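# Hang the ball-filled shallow basket level on the peg

## Task

Using its cord handle, hang the shallow basket on the stand's peg so that it sits as level as possible. The task counts as failed unless every ball is still inside the basket at the end.

## Robot and tools

Robot: two arms, left_arm and right_arm, each ending in a parallel gripper. Base poses in the scene frame: left_arm at (+0.023, +0.348, +0.042) m, quat_wxyz (+1.000, 0, 0, +0.018). right_arm at (-0.008, -0.324, +0.004) m, quat_wxyz (+1.000, 0, 0, -0.010). A camera stand is fixed to the floor behind the arms.

Frames. Scene frame: origin at table-top height, halfway between the two nominal base spots. +z points up and +x points out over the table. left_arm is on the +y side; this says nothing about image left or right. Reported hand positions (metres), quaternions (wxyz), velocities and targets are in this frame. Offsets are different: they follow each Hand target's own axes. Gripper fingers point along its +z axis and close along its y axis. end_effector_position is the point between the pads, just behind the fingertips. Readings can be off by a few cm, more at long reach.

execute_actions(actions, cameras). actions is a list of actions. Each action is a table of 1 to 15 rows, one row per 1/30 s step. If a table has fewer than 15 rows, its last row is held for the remaining steps. Every row has 14 numbers in [-1, 1]: left dx, dy, dz, rx, ry, rz, opening, then the same seven for right. Both arms are always present. dx..rz are offsets from that arm's Hand target as it stood when the action began, not from the previous row. A scale of 1.0 equals 0.6 m or 180 degrees. rx, ry, rz form one rotation vector. Each new action starts from the current Hand target, so repeating an offset moves further. Sending six zeros re-commands the current Hand target. Opening is absolute, not an offset: +1 gives about 87 mm between pads, +0.5 about 69, 0 about 43, -0.5 about 18, -1 closed. cameras lists names to show, ["all"] or []. An empty actions list returns all images plus full state.

move(target, speed, blend, opening_speed, blocking, cameras). target is one 14-number row laid out as above, or a list of up to 15 such rows. Every row is an offset from the same starting Hand targets, not from the row before. The grippers follow straight paths that finish together, taking 0.5 s at least and stopping at 10 s. speed is in m/s, 0.002 to 2.9, default 0.25. Rotation is capped at twice that figure in rad/s. You may give one speed or one per row. blend (m) rounds corners between rows; 0 stops at each. opening_speed (at least 0.2 per second on the -1..+1 scale) ramps the fingers. blocking=false returns after about 0.5 s while motion continues. Paths do not avoid obstacles or the other arm. Fast moves overshoot and wander, especially with the arm nearly straight. Avoid routing a path near an arm's own base; go around it. The result adds a move: line, for example done, off_target, moving, held or fault, plus limits=paced (the pose was clipped) or limits=held (steps were withheld).

wait(seconds 0-10, cameras): lets time run while commands are held. stop(cameras): brakes a running move. zoom_image(camera, region [x0,y0,x1,y1], each side at most 504 px): a closer crop from the newest image. finished_scene(scene 1-3): ends the scene; the goal must then hold without the robot.

Cameras: cam_high, cam_low, cam_left_wrist, cam_right_wrist, each 896x504. Calibration matrices were supplied. Fixed cameras may have shifted by a couple of degrees or millimetres. Wrist images can lag while the arm moves.

Result lines. end_effector_position and quat are measured values. Hand target is the last commanded pose after clipping, and the next offsets count from it. Tool commands gives the current gripper commands. grip_measured is on the same scale as opening and is accurate to about 1 mm. Joint positions, torques and velocities are also given. Velocities 'within noise' means the arm is still. Torques include the arm's own weight and wrap at ±28 N m for joints 1-3. Some results list step readings of end_effector_position.

Control behaviour. Each step, the commanded orientation is clipped to within 40 degrees of the measured one. Friction and gravity often leave the gripper short, low or tilted. Check the result after each move and correct it with an explicit offset. Waiting does not close the gap, but a new command, even all zeros, asks for it again. Tiny moves may not happen, or may go sideways. An arm blocked by something keeps pushing until you command its target back. To leave a gripper unchanged, resend its current opening; a 0 there means half open.

Gripping. Close to roughly 0.04 below the grip_measured value at first contact for a firm hold; a smaller margin grips more gently. Pad force is about 20 N. A fast close squeezes harder.

Joint ranges (rad): waist -2.618..3.054, shoulder 0..3.142, elbow 0..3.142 (straight at 2.901), wrist pitch ±1.571, wrist yaw ±1.571, wrist roll ±2.094.

Avoid: any contact or squeeze between the two arms or grippers, since the clearance check does not protect them. Also avoid fast impacts, hard pushes on fixed or heavy objects, releasing moving parts, and long drops. Never let anything leave the table or spill balls. Do not load a wrist camera's cable. Loose objects may occasionally be nudged by outside pushes. Motor heat builds up when carrying a load, holding a stretched arm or pushing against an unreachable pose. MOTOR HOT appears at 75 °C. At 90 °C the arm folds and idles for the rest of the scene, and at 100 °C it goes limp.

Each tool is called after ">>>" by a JSON object that holds its "name" and its "arguments".

## Session

>>> {"name": "execute_actions", "arguments": {"actions": []}}

Scene clock: 0.00 s.
left_arm: end_effector_position=(+0.3906, +0.3599, +0.0822) grip_measured=+1.000 end_effector_quat_wxyz=(+0.560, -0.055, +0.826, +0.018) | right_arm: end_effector_position=(+0.3728, -0.3287, +0.0367) grip_measured=+1.000 end_effector_quat_wxyz=(+0.537, +0.043, +0.841, -0.054)
Joint positions: left_arm=[-0.041 1.515 0.327 0.805 -0.098 -0.073 1] | right_arm=[0.099 1.581 0.415 0.724 0.21 0.049 1]
Joint velocities: within noise
Joint torques (N m): no reading
Heat: left arm: 25 °C; right arm: 26 °C.
Hand target: left_arm +0.3946, +0.3599, +0.0891; +0.569, -0.055, +0.820, +0.018 | right_arm +0.3754, -0.3284, +0.0409; +0.542, +0.044, +0.838, -0.053
Tool commands: left_gripper/opening=+1.0 right_gripper/opening=+1.0

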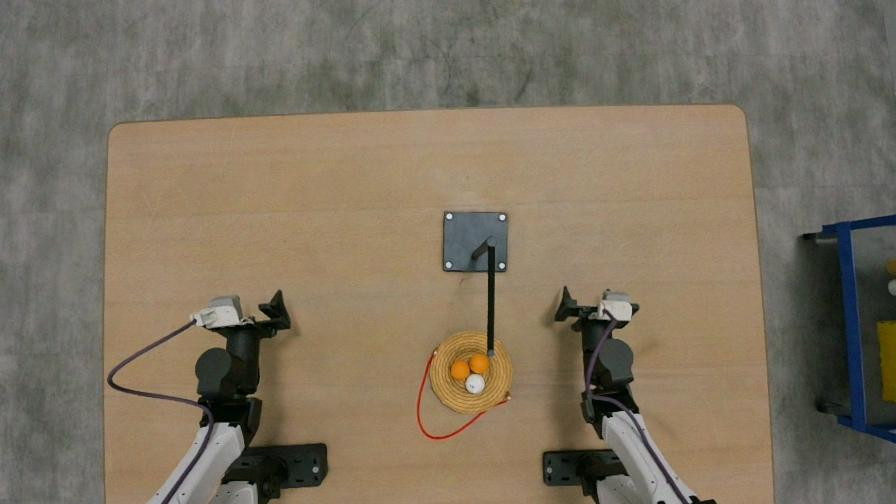

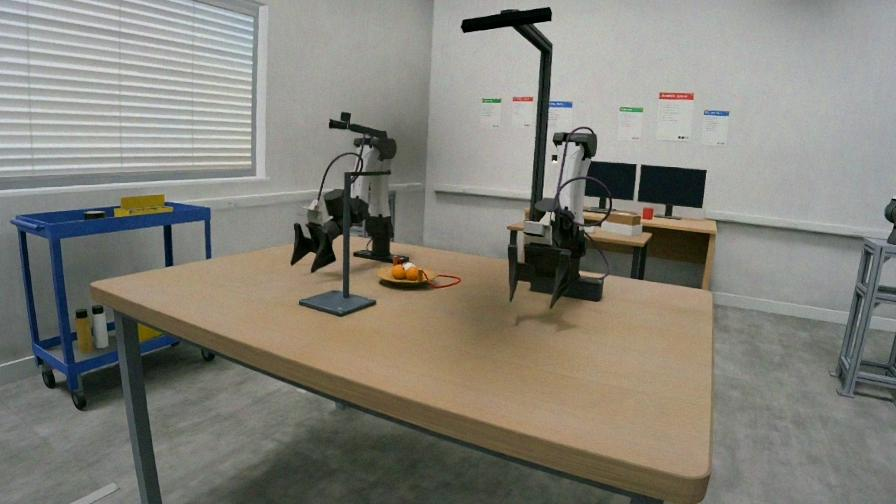

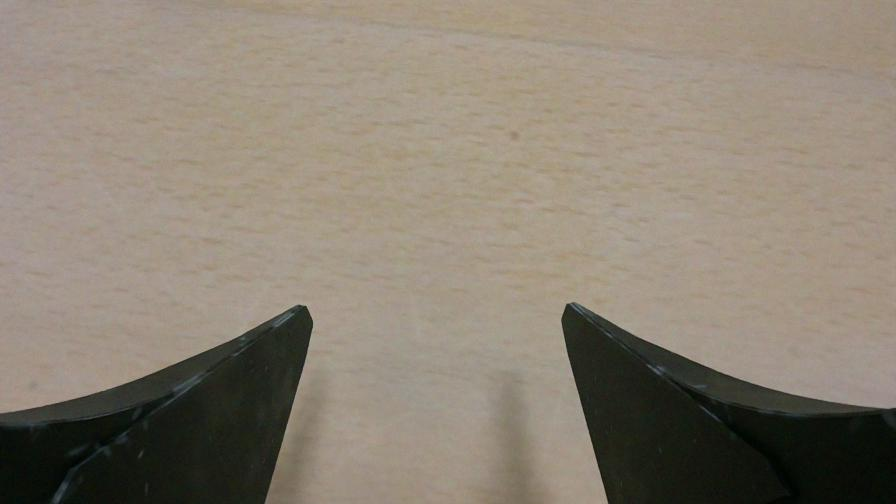

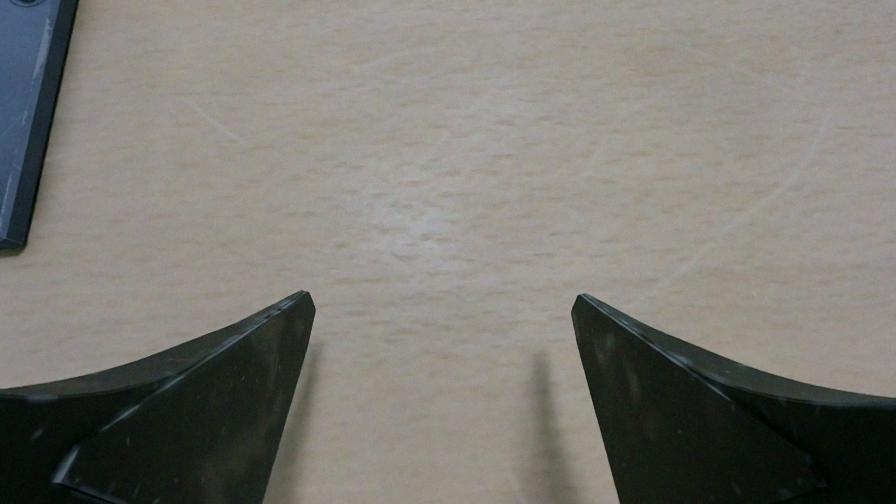

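>>> {"name": "zoom_image", "arguments": {"camera": "cam_high", "region": [380, 190, 580, 460]}}

>>> {"name": "zoom_image", "arguments": {"camera": "cam_low", "region": [280, 140, 500, 330]}}

Scaled by 1.867 from the camera's 896x504 image, which has a finer 1280x720 frame.

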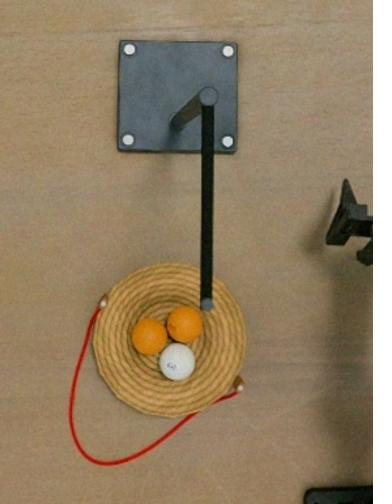

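Scaled by 2.291 from the camera's 896x504 image, which has a finer 1280x720 frame.

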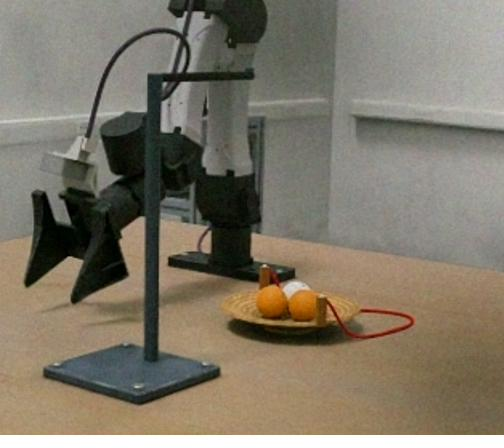

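>>> {"name": "zoom_image", "arguments": {"camera": "cam_high", "region": [405, 325, 525, 445]}}

>>> {"name": "zoom_image", "arguments": {"camera": "cam_low", "region": [350, 230, 480, 310]}}

Scaled by 4.200 from the camera's 896x504 image, which has a finer 1280x720 frame.

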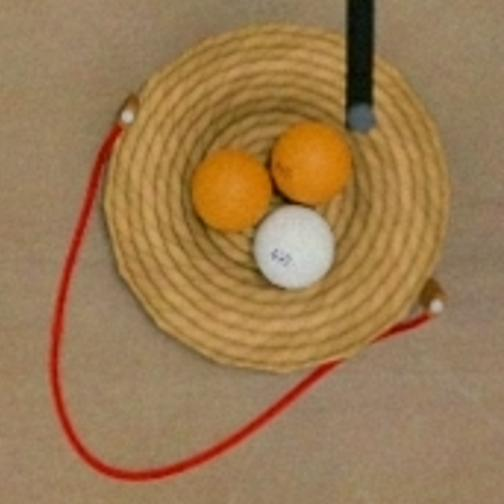

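Scaled by 3.877 from the camera's 896x504 image, which has a finer 1280x720 frame.

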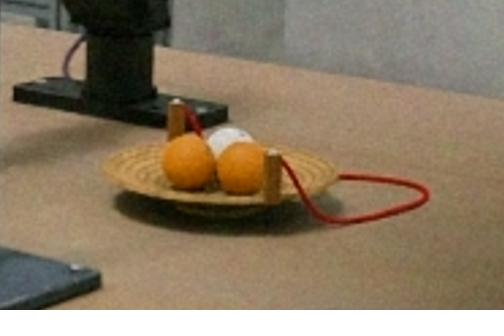

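>>> {"name": "move", "arguments": {"target": [0,0,0,0,0,0,1,-0.1628,0.1657,-0.385,-0.131,0.3487,-0.1773,0], "cameras": ["all"]}}

Scene clock: 6.33 s.
left_arm: end_effector_position=(+0.3906, +0.3599, +0.0822) grip_measured=+1.000 end_effector_quat_wxyz=(+0.560, -0.055, +0.826, +0.018) | right_arm: end_effector_position=(+0.2233, -0.2029, +0.2112) grip_measured=+0.000 end_effector_quat_wxyz=(+0.047, -0.252, +0.967, +0.001)
Joint positions: left_arm=[-0.041 1.515 0.327 0.805 -0.098 -0.073 1] | right_arm=[0.519 1.651 1.747 -1.574 0.02 -0.012 0.5]
Joint torques (N m): left_arm=[-0.08 -4.93 4.88 2.18 -0.05 -0.14] | right_arm=[0.55 -8.87 8.39 0.39 -0.04 0.06]
Heat: left arm: 26 °C; right arm: 27 °C.
Hand target: left_arm +0.3946, +0.3599, +0.0891; +0.569, -0.055, +0.820, +0.018 | right_arm +0.2199, -0.1998, +0.2198; -0.001, -0.259, +0.966, +0.000
Off the commanded pose: left_arm 0.008 m, 1 deg | right_arm 0.010 m, 6 deg.
joint sent to its limit (right arm) — joint 4 (wrist pitch), lower limit. The joint targets are off in orientation, not in position.
move: off_target (right_arm)
camera_calibration:
cam_right_wrist: T_world_to_cam=[[0.491952, -0.870338, 0.0222685, -0.293649], [-0.629376, -0.337844, 0.69982, -0.0557828], [-0.601556, -0.358293, -0.713972, 0.355811], [0, 0, 0, 1]] pos_world=[0.323393, -0.146935, 0.299616]

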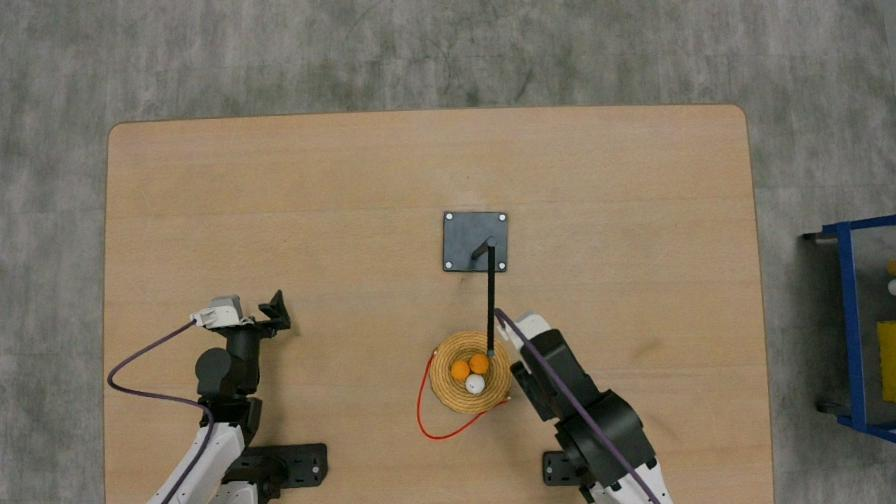

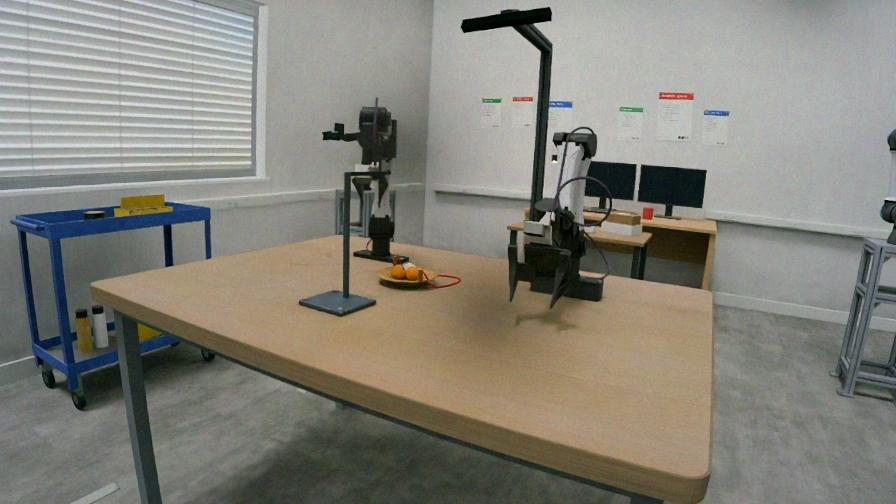

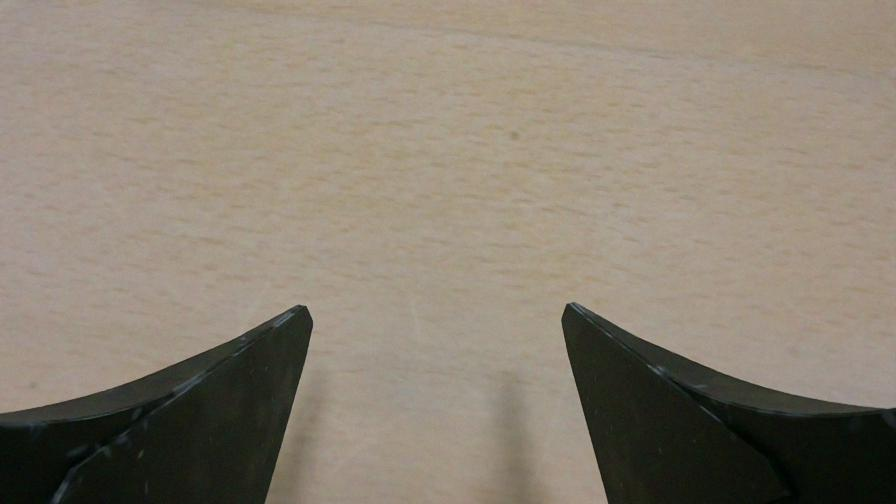

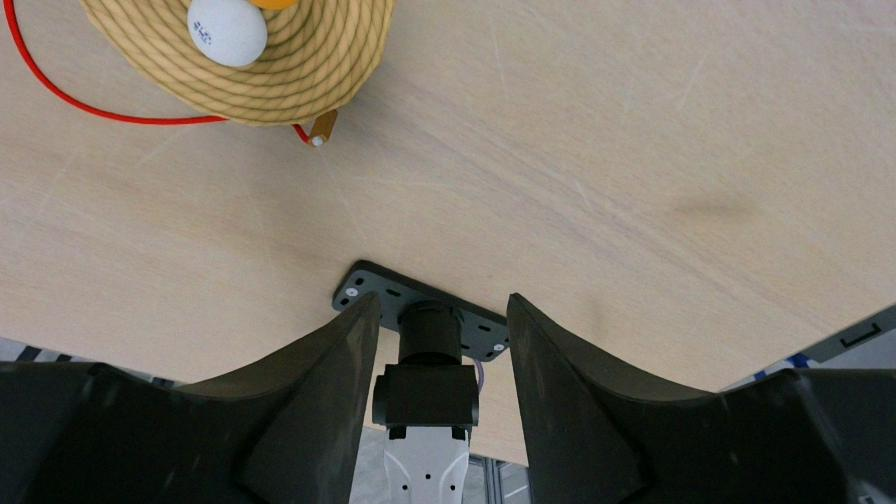

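>>> {"name": "move", "arguments": {"target": [0,0,0,0,0,0,1,0.0496,0.4174,0.2,0,0,-0.2222,0], "cameras": ["all"]}}

Scene clock: 9.50 s.
left_arm: end_effector_position=(+0.3906, +0.3599, +0.0822) grip_measured=+1.000 end_effector_quat_wxyz=(+0.560, -0.055, +0.826, +0.018) | right_arm: end_effector_position=(+0.0707, -0.0010, +0.1024) grip_measured=+0.000 end_effector_quat_wxyz=(+0.011, -0.570, +0.822, -0.002)
Joint positions: left_arm=[-0.041 1.515 0.327 0.805 -0.098 -0.073 1] | right_arm=[1.348 1.953 1.676 -1.28 0.018 0.115 0.5]
Joint torques (N m): left_arm=[-0.2 -4.94 4.9 2.18 -0.07 -0.13] | right_arm=[-0.03 -8.28 9.16 0.24 -0.04 0.05]
Heat: left arm: 26 °C; right arm: 27 °C.
Hand target: left_arm +0.3946, +0.3599, +0.0891; +0.569, -0.055, +0.820, +0.018 | right_arm +0.0687, +0.0021, +0.0999; -0.001, -0.573, +0.819, +0.000
Off the commanded pose: left_arm 0.008 m, 1 deg | right_arm 0.004 m, 1 deg.
move: done; limits=paced
camera_calibration:
cam_right_wrist: T_world_to_cam=[[0.938333, -0.34532, 0.0168795, -0.0708651], [-0.239097, -0.612881, 0.753133, -0.0407742], [-0.249727, -0.710726, -0.657651, 0.227774], [0, 0, 0, 1]] pos_world=[0.113627, 0.112424, 0.1817]

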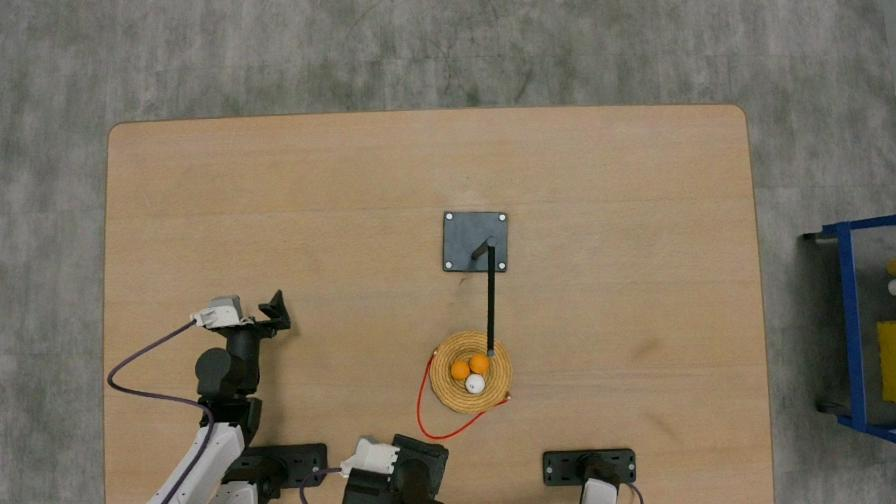

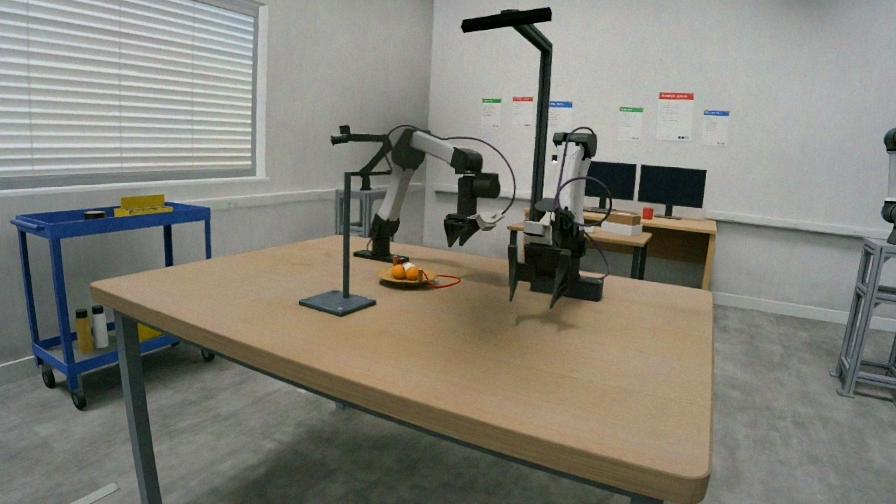

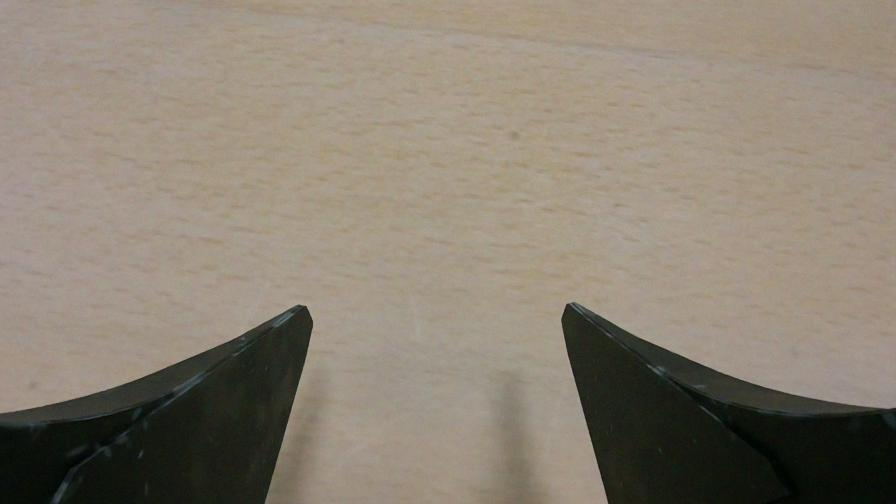

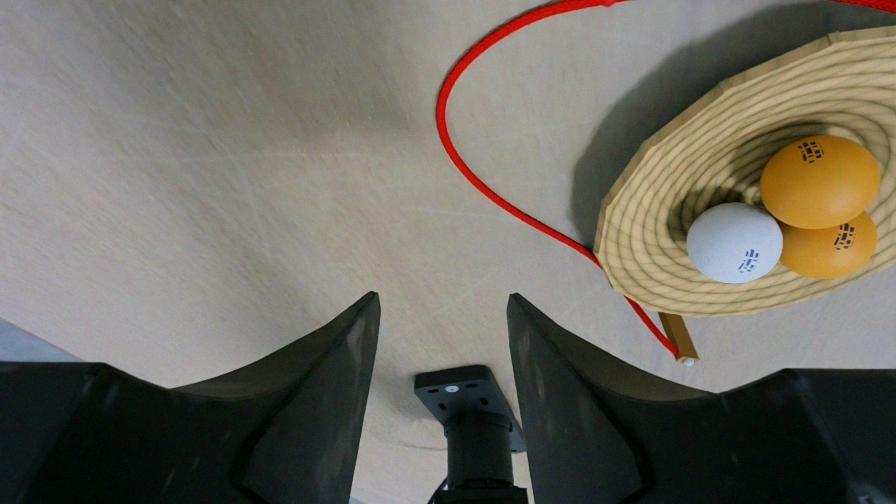

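>>> {"name": "zoom_image", "arguments": {"camera": "cam_right_wrist", "region": [420, 0, 896, 360]}}

Scaled by 1.059 from the camera's 896x504 image, which has a finer 1280x720 frame.

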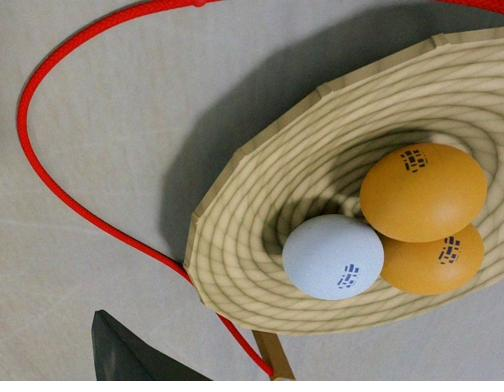

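>>> {"name": "move", "arguments": {"target": [0,0,0,0,0,0,1,-0.0193,0.0003,0.1367,0,0,0,0], "speed": 0.12, "cameras": ["cam_right_wrist","cam_high"]}}

>>> {"name": "zoom_image", "arguments": {"camera": "cam_right_wrist", "region": [300, 130, 700, 400]}}

Scene clock: 11.87 s.
left_arm: end_effector_position=(+0.3906, +0.3599, +0.0822) grip_measured=+1.000 end_effector_quat_wxyz=(+0.560, -0.055, +0.826, +0.018) | right_arm: end_effector_position=(+0.0743, +0.0135, +0.0257) grip_measured=+0.000 end_effector_quat_wxyz=(+0.011, -0.571, +0.821, -0.002)
Joint positions: left_arm=[-0.041 1.515 0.327 0.805 -0.098 -0.073 1] | right_arm=[1.348 2.06 1.521 -1.017 0.017 0.112 0.5]
Joint torques (N m): left_arm=[-0.09 -4.93 4.89 2.21 -0.03 -0.17] | right_arm=[-0.27 -9.4 6.43 0.45 -0.03 0.06]
Heat: left arm: 26 °C; right arm: 28 °C.
Hand target: left_arm +0.3946, +0.3599, +0.0891; +0.569, -0.055, +0.820, +0.018 | right_arm +0.0723, +0.0130, +0.0179; -0.001, -0.573, +0.819, +0.000
Off the commanded pose: left_arm 0.008 m, 1 deg | right_arm 0.008 m, 1 deg.
move: done
camera_calibration:
cam_right_wrist: T_world_to_cam=[[0.93939, -0.342459, 0.0163426, -0.0681281], [-0.237303, -0.615057, 0.751925, 0.0266512], [-0.247452, -0.71023, -0.659046, 0.188342], [0, 0, 0, 1]] pos_world=[0.116929, 0.126827, 0.105199]
Images, in order (width x height): cam_high 896x504, cam_right_wrist 896x504.

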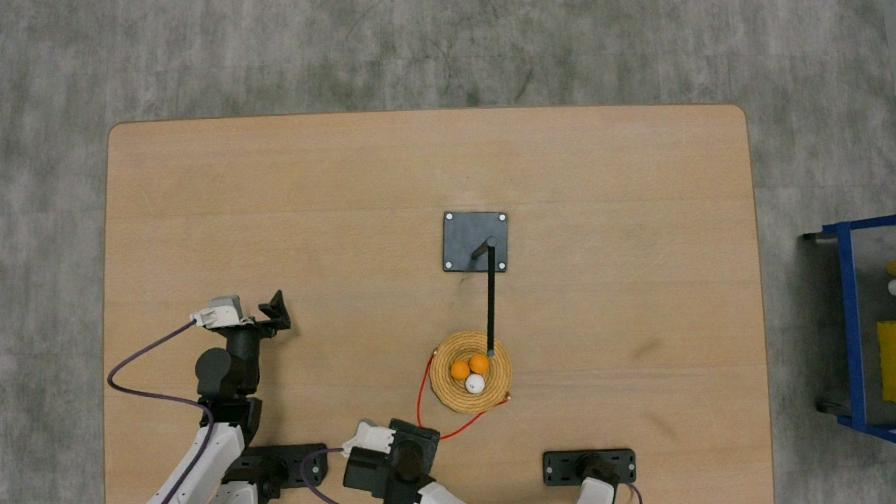

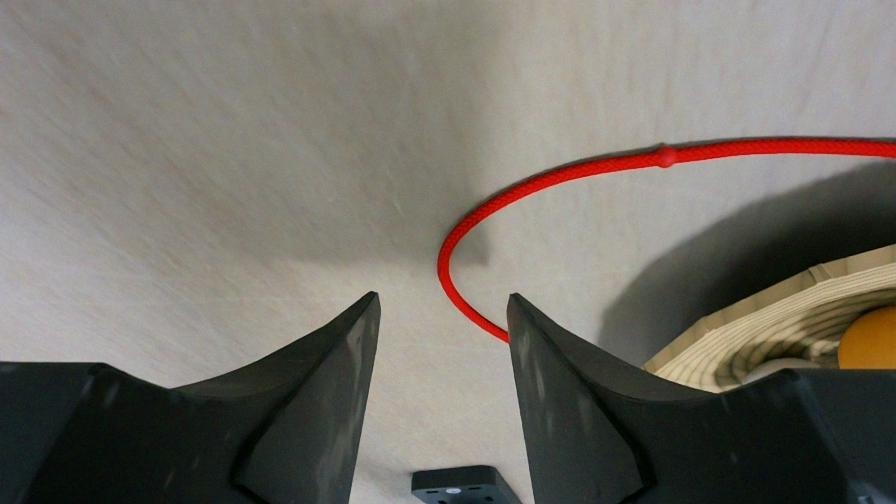

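Scaled by 1.260 from the camera's 896x504 image, which has a finer 1280x720 frame.

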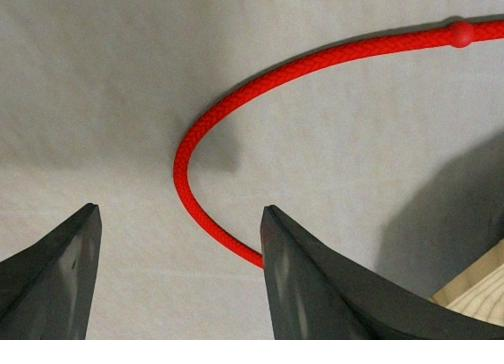

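>>> {"name": "move", "arguments": {"target": [0,0,0,0,0,0,1,0,0,0.026,0,0,0,0], "speed": 0.05, "cameras": ["cam_right_wrist"]}}

Scene clock: 13.13 s.
left_arm: end_effector_position=(+0.3906, +0.3599, +0.0822) grip_measured=+1.000 end_effector_quat_wxyz=(+0.560, -0.055, +0.826, +0.018) | right_arm: end_effector_position=(+0.0747, +0.0149, +0.0116) grip_measured=+0.000 end_effector_quat_wxyz=(+0.013, -0.571, +0.821, +0.000)
Joint positions: left_arm=[-0.041 1.515 0.327 0.805 -0.098 -0.073 1] | right_arm=[1.348 2.077 1.489 -0.963 0.017 0.112 0.5]
Joint torques (N m): left_arm=[-0.17 -4.85 4.78 2.19 -0.05 -0.13] | right_arm=[-0.25 -9.17 6.15 0.42 -0.03 0.05]
Heat: left arm: 27 °C; right arm: 28 °C.
Hand target: left_arm +0.3946, +0.3599, +0.0891; +0.569, -0.055, +0.820, +0.018 | right_arm +0.0723, +0.0130, +0.0023; -0.001, -0.573, +0.819, +0.000
Off the commanded pose: left_arm 0.008 m, 1 deg | right_arm 0.010 m, 2 deg.
move: done
camera_calibration:
cam_right_wrist: T_world_to_cam=[[0.939351, -0.342594, 0.0157715, -0.0676812], [-0.238312, -0.618972, 0.748386, 0.0383281], [-0.24663, -0.706756, -0.663076, 0.180094], [0, 0, 0, 1]] pos_world=[0.117127, 0.127819, 0.091799]
Images, in order (width x height): cam_right_wrist 896x504.

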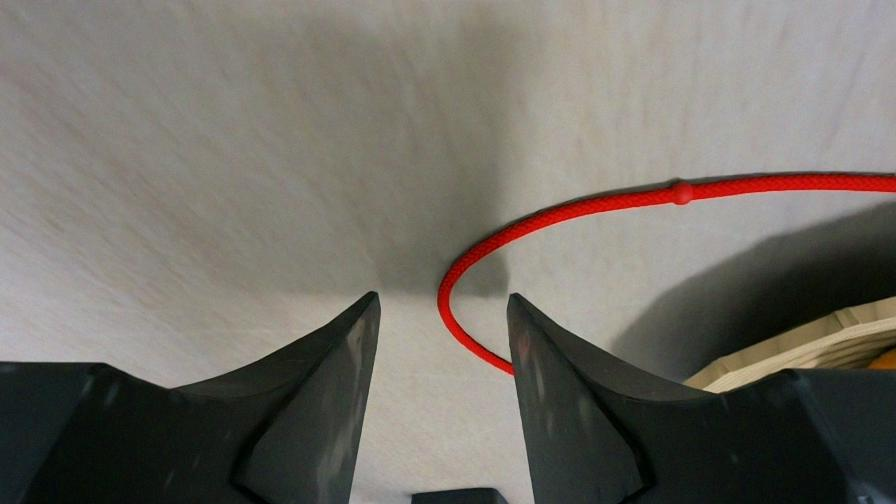

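>>> {"name": "move", "arguments": {"target": [0,0,0,0,0,0,1,0,0,0,0,0,0,-1], "speed": 0.05, "opening_speed": 0.6, "cameras": ["cam_right_wrist"]}}

>>> {"name": "zoom_image", "arguments": {"camera": "cam_right_wrist", "region": [350, 200, 550, 400]}}

Scene clock: 17.33 s.
left_arm: end_effector_position=(+0.3906, +0.3599, +0.0822) grip_measured=+1.000 end_effector_quat_wxyz=(+0.560, -0.055, +0.826, +0.018) | right_arm: end_effector_position=(+0.0747, +0.0150, +0.0116) grip_measured=-0.975 end_effector_quat_wxyz=(+0.013, -0.571, +0.821, +0.000)
Joint positions: left_arm=[-0.041 1.515 0.327 0.805 -0.098 -0.073 1] | right_arm=[1.348 2.077 1.489 -0.962 0.017 0.112 0.013]
Joint torques (N m): left_arm=[-0.13 -4.88 4.89 2.21 -0.05 -0.14] | right_arm=[-0.27 -9.18 6.13 0.45 -0.04 0.06]
Heat: left arm: 27 °C; right arm: 28 °C.
Hand target: left_arm +0.3946, +0.3599, +0.0891; +0.569, -0.055, +0.820, +0.018 | right_arm +0.0723, +0.0130, +0.0023; -0.001, -0.573, +0.819, +0.000
Off the commanded pose: left_arm 0.008 m, 1 deg | right_arm 0.010 m, 2 deg.
move: done
camera_calibration:
cam_right_wrist: T_world_to_cam=[[0.93938, -0.342518, 0.0157125, -0.0676889], [-0.238293, -0.619215, 0.748191, 0.0383747], [-0.246539, -0.706579, -0.663298, 0.18008], [0, 0, 0, 1]] pos_world=[0.117127, 0.127819, 0.0917989]
Images, in order (width x height): cam_right_wrist 896x504.

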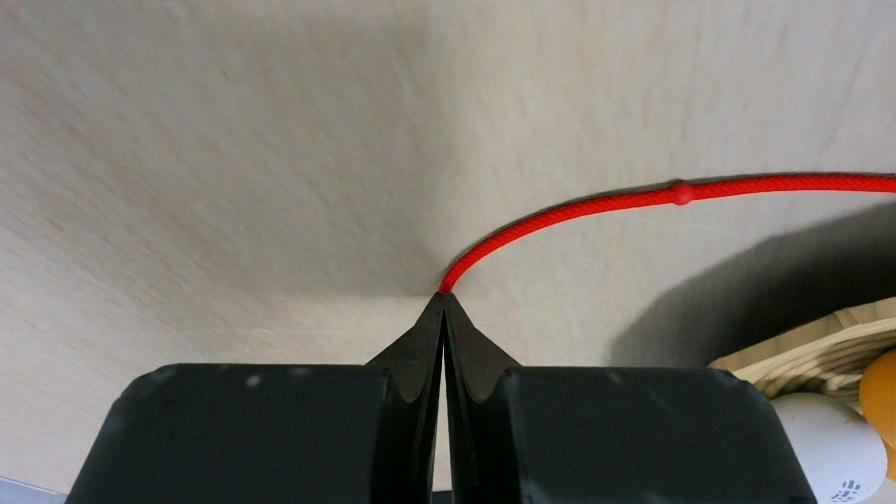

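Scaled by 2.520 from the camera's 896x504 image, which has a finer 1280x720 frame.

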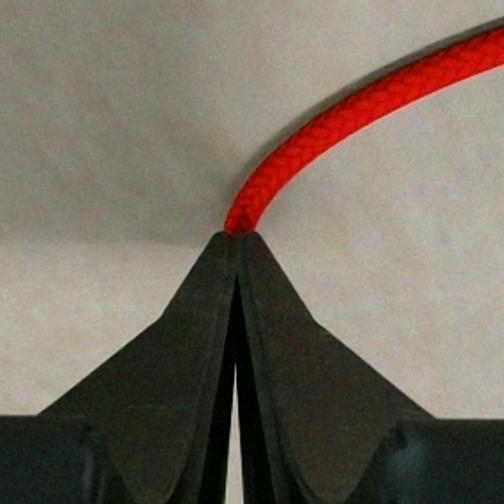

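>>> {"name": "move", "arguments": {"target": [[0,0,0,0,0,0,1,0,0,0,0,0,0,-0.5],[0,0,0,0,0,0,1,0.002,0,0.012,0,0,0,-0.5]], "speed": 0.05, "cameras": ["cam_right_wrist"]}}

>>> {"name": "zoom_image", "arguments": {"camera": "cam_right_wrist", "region": [350, 200, 550, 400]}}

Scene clock: 19.03 s.
left_arm: end_effector_position=(+0.3906, +0.3599, +0.0822) grip_measured=+1.000 end_effector_quat_wxyz=(+0.560, -0.055, +0.826, +0.018) | right_arm: end_effector_position=(+0.0745, +0.0142, +0.0067) grip_measured=-0.500 end_effector_quat_wxyz=(+0.015, -0.571, +0.821, +0.001)
Joint positions: left_arm=[-0.041 1.515 0.327 0.805 -0.098 -0.073 1] | right_arm=[1.348 2.077 1.469 -0.938 0.017 0.112 0.25]
Joint torques (N m): left_arm=[-0.21 -4.94 4.78 2.19 -0.05 -0.15] | right_arm=[-0.23 -8.61 6 0.5 -0.03 0.06]
Heat: left arm: 27 °C; right arm: 28 °C.
Hand target: left_arm +0.3946, +0.3599, +0.0891; +0.569, -0.055, +0.820, +0.018 | right_arm +0.0719, +0.0118, -0.0049; -0.001, -0.573, +0.819, +0.000
Off the commanded pose: left_arm 0.008 m, 1 deg | right_arm 0.012 m, 2 deg.
move: off_target (right_arm)
camera_calibration:
cam_right_wrist: T_world_to_cam=[[0.939358, -0.342596, 0.0152923, -0.0676662], [-0.239, -0.622026, 0.745629, 0.0415732], [-0.245938, -0.704068, -0.666186, 0.17617], [0, 0, 0, 1]] pos_world=[0.116826, 0.126713, 0.0873985]
Images, in order (width x height): cam_right_wrist 896x504.

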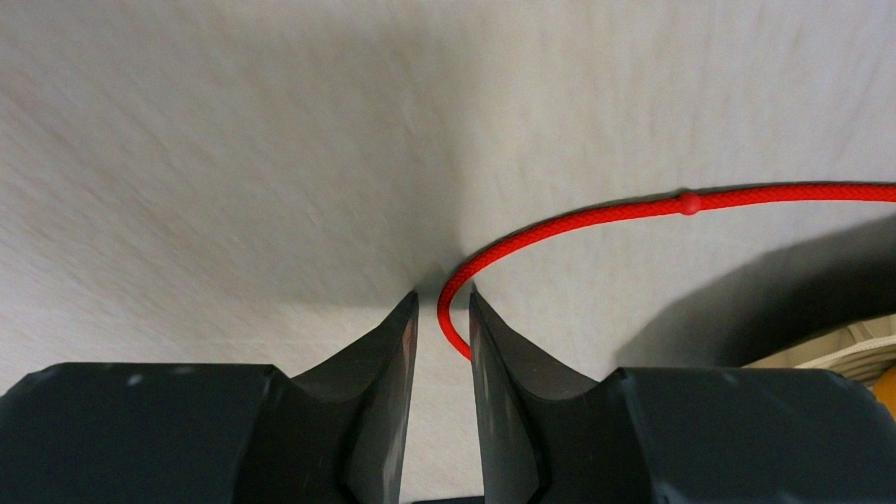

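Scaled by 2.520 from the camera's 896x504 image, which has a finer 1280x720 frame.

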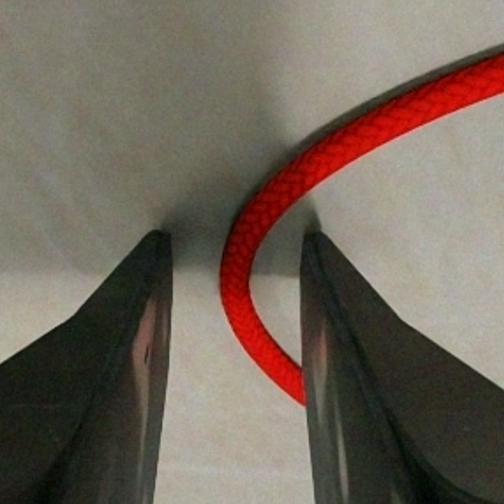

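>>> {"name": "move", "arguments": {"target": [0,0,0,0,0,0,1,0,0,0,0,0,0,-1], "speed": 0.05, "opening_speed": 0.6, "cameras": ["cam_right_wrist"]}}

>>> {"name": "zoom_image", "arguments": {"camera": "cam_right_wrist", "region": [350, 200, 550, 400]}}

Scene clock: 20.23 s.
left_arm: end_effector_position=(+0.3906, +0.3599, +0.0822) grip_measured=+1.000 end_effector_quat_wxyz=(+0.560, -0.055, +0.826, +0.018) | right_arm: end_effector_position=(+0.0743, +0.0146, +0.0066) grip_measured=-0.887 end_effector_quat_wxyz=(+0.015, -0.571, +0.821, +0.003)
Joint positions: left_arm=[-0.041 1.515 0.327 0.805 -0.098 -0.073 1] | right_arm=[1.348 2.077 1.469 -0.937 0.015 0.112 0.057]
Joint torques (N m): left_arm=[-0.2 -4.97 4.9 2.21 -0.05 -0.14] | right_arm=[-0.24 -8.59 5.97 0.48 -0.01 0.06]
Heat: left arm: 27 °C; right arm: 28 °C.
Hand target: left_arm +0.3946, +0.3599, +0.0891; +0.569, -0.055, +0.820, +0.018 | right_arm +0.0719, +0.0118, -0.0049; -0.001, -0.573, +0.819, +0.000
Off the commanded pose: left_arm 0.008 m, 1 deg | right_arm 0.012 m, 2 deg.
move: off_target (right_arm)
camera_calibration:
cam_right_wrist: T_world_to_cam=[[0.939381, -0.342619, 0.0132384, -0.0672941], [-0.237877, -0.623425, 0.74482, 0.0417805], [-0.246936, -0.702819, -0.667134, 0.17646], [0, 0, 0, 1]] pos_world=[0.116728, 0.12701, 0.0874945]
Images, in order (width x height): cam_right_wrist 896x504.

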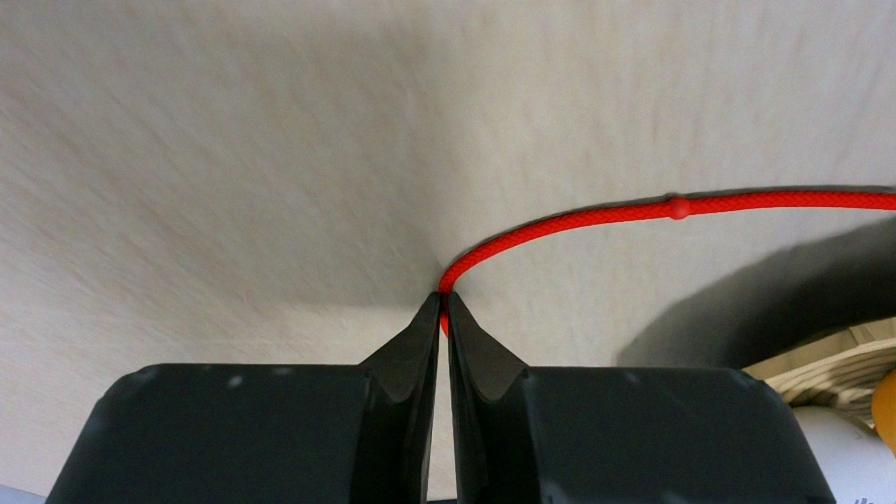

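Scaled by 2.520 from the camera's 896x504 image, which has a finer 1280x720 frame.

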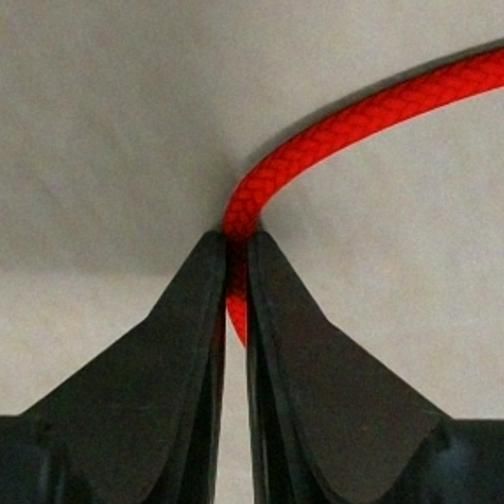

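>>> {"name": "move", "arguments": {"target": [[0,0,0,0,0,0,1,0.0007,-0.0322,-0.1417,0,0,0,-1],[0,0,0,0,0,0,1,0.0328,-0.1148,-0.2667,0,0,0,-1],[0,0,0,0,0,0,1,0.0782,-0.268,-0.3833,0,0,0,-1]], "speed": 0.12, "blend": [0.03,0.03,0], "cameras": ["all"]}}

Scene clock: 23.67 s.
left_arm: end_effector_position=(+0.3906, +0.3599, +0.0822) grip_measured=+1.000 end_effector_quat_wxyz=(+0.560, -0.055, +0.826, +0.018) | right_arm: end_effector_position=(+0.2091, -0.0852, +0.2107) grip_measured=-0.887 end_effector_quat_wxyz=(+0.065, -0.571, +0.818, +0.010)
Joint positions: left_arm=[-0.041 1.515 0.327 0.805 -0.098 -0.073 1] | right_arm=[0.905 1.855 1.99 -1.575 0.015 -0.335 0.057]
Joint torques (N m): left_arm=[-0.21 -4.89 4.94 2.18 -0.03 -0.14] | right_arm=[-0.16 -12.27 8.44 0.47 0.06 0.06]
Heat: left arm: 28 °C; right arm: 30 °C.
Hand target: left_arm +0.3946, +0.3599, +0.0891; +0.569, -0.055, +0.820, +0.018 | right_arm +0.2073, -0.0871, +0.2249; -0.001, -0.574, +0.819, +0.000
Off the commanded pose: left_arm 0.008 m, 1 deg | right_arm 0.014 m, 8 deg.
joint sent to its limit (right arm) — joint 4 (wrist pitch), lower limit. The joint targets are off in orientation, not in position.
move: off_target (right_arm)
camera_calibration:
cam_right_wrist: T_world_to_cam=[[0.9376, -0.342713, 0.0587759, -0.240086], [-0.289005, -0.674082, 0.679771, -0.120206], [-0.193347, -0.65434, -0.731065, 0.282142], [0, 0, 0, 1]] pos_world=[0.244915, 0.0213069, 0.302088]

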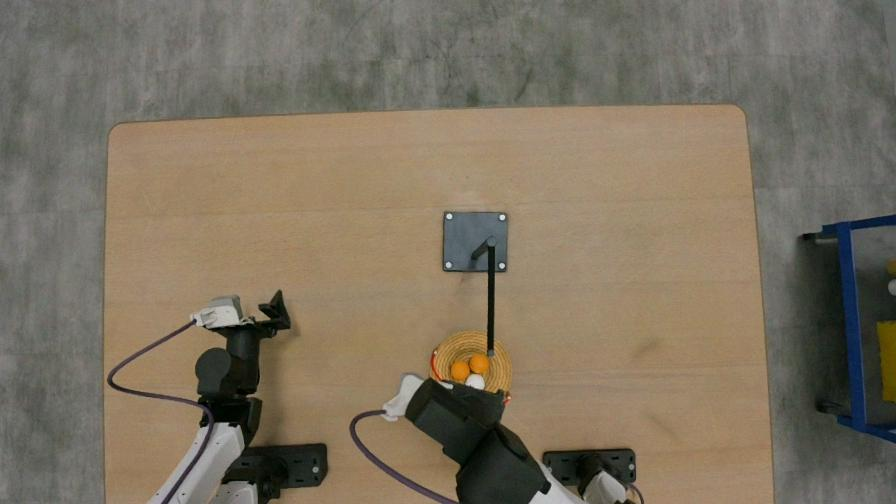

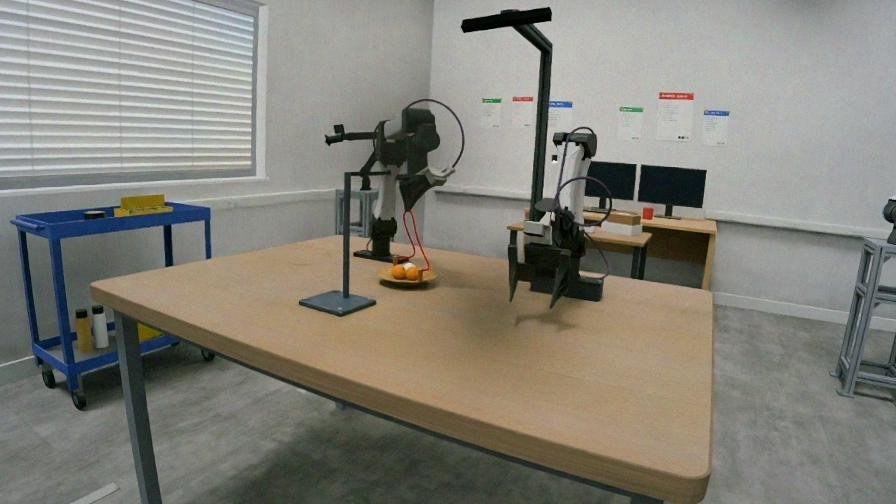

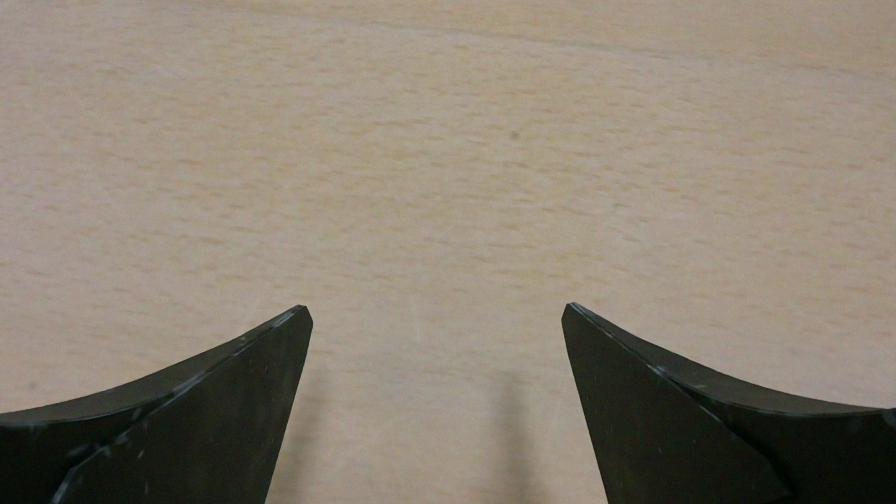

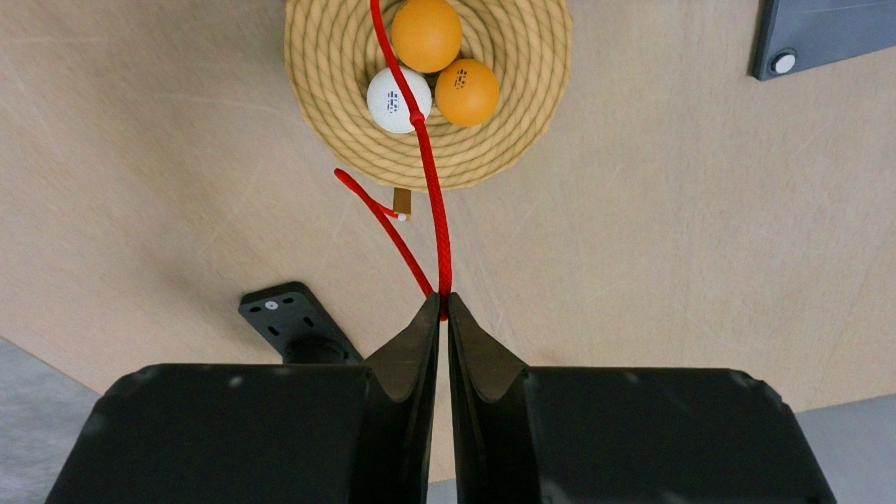

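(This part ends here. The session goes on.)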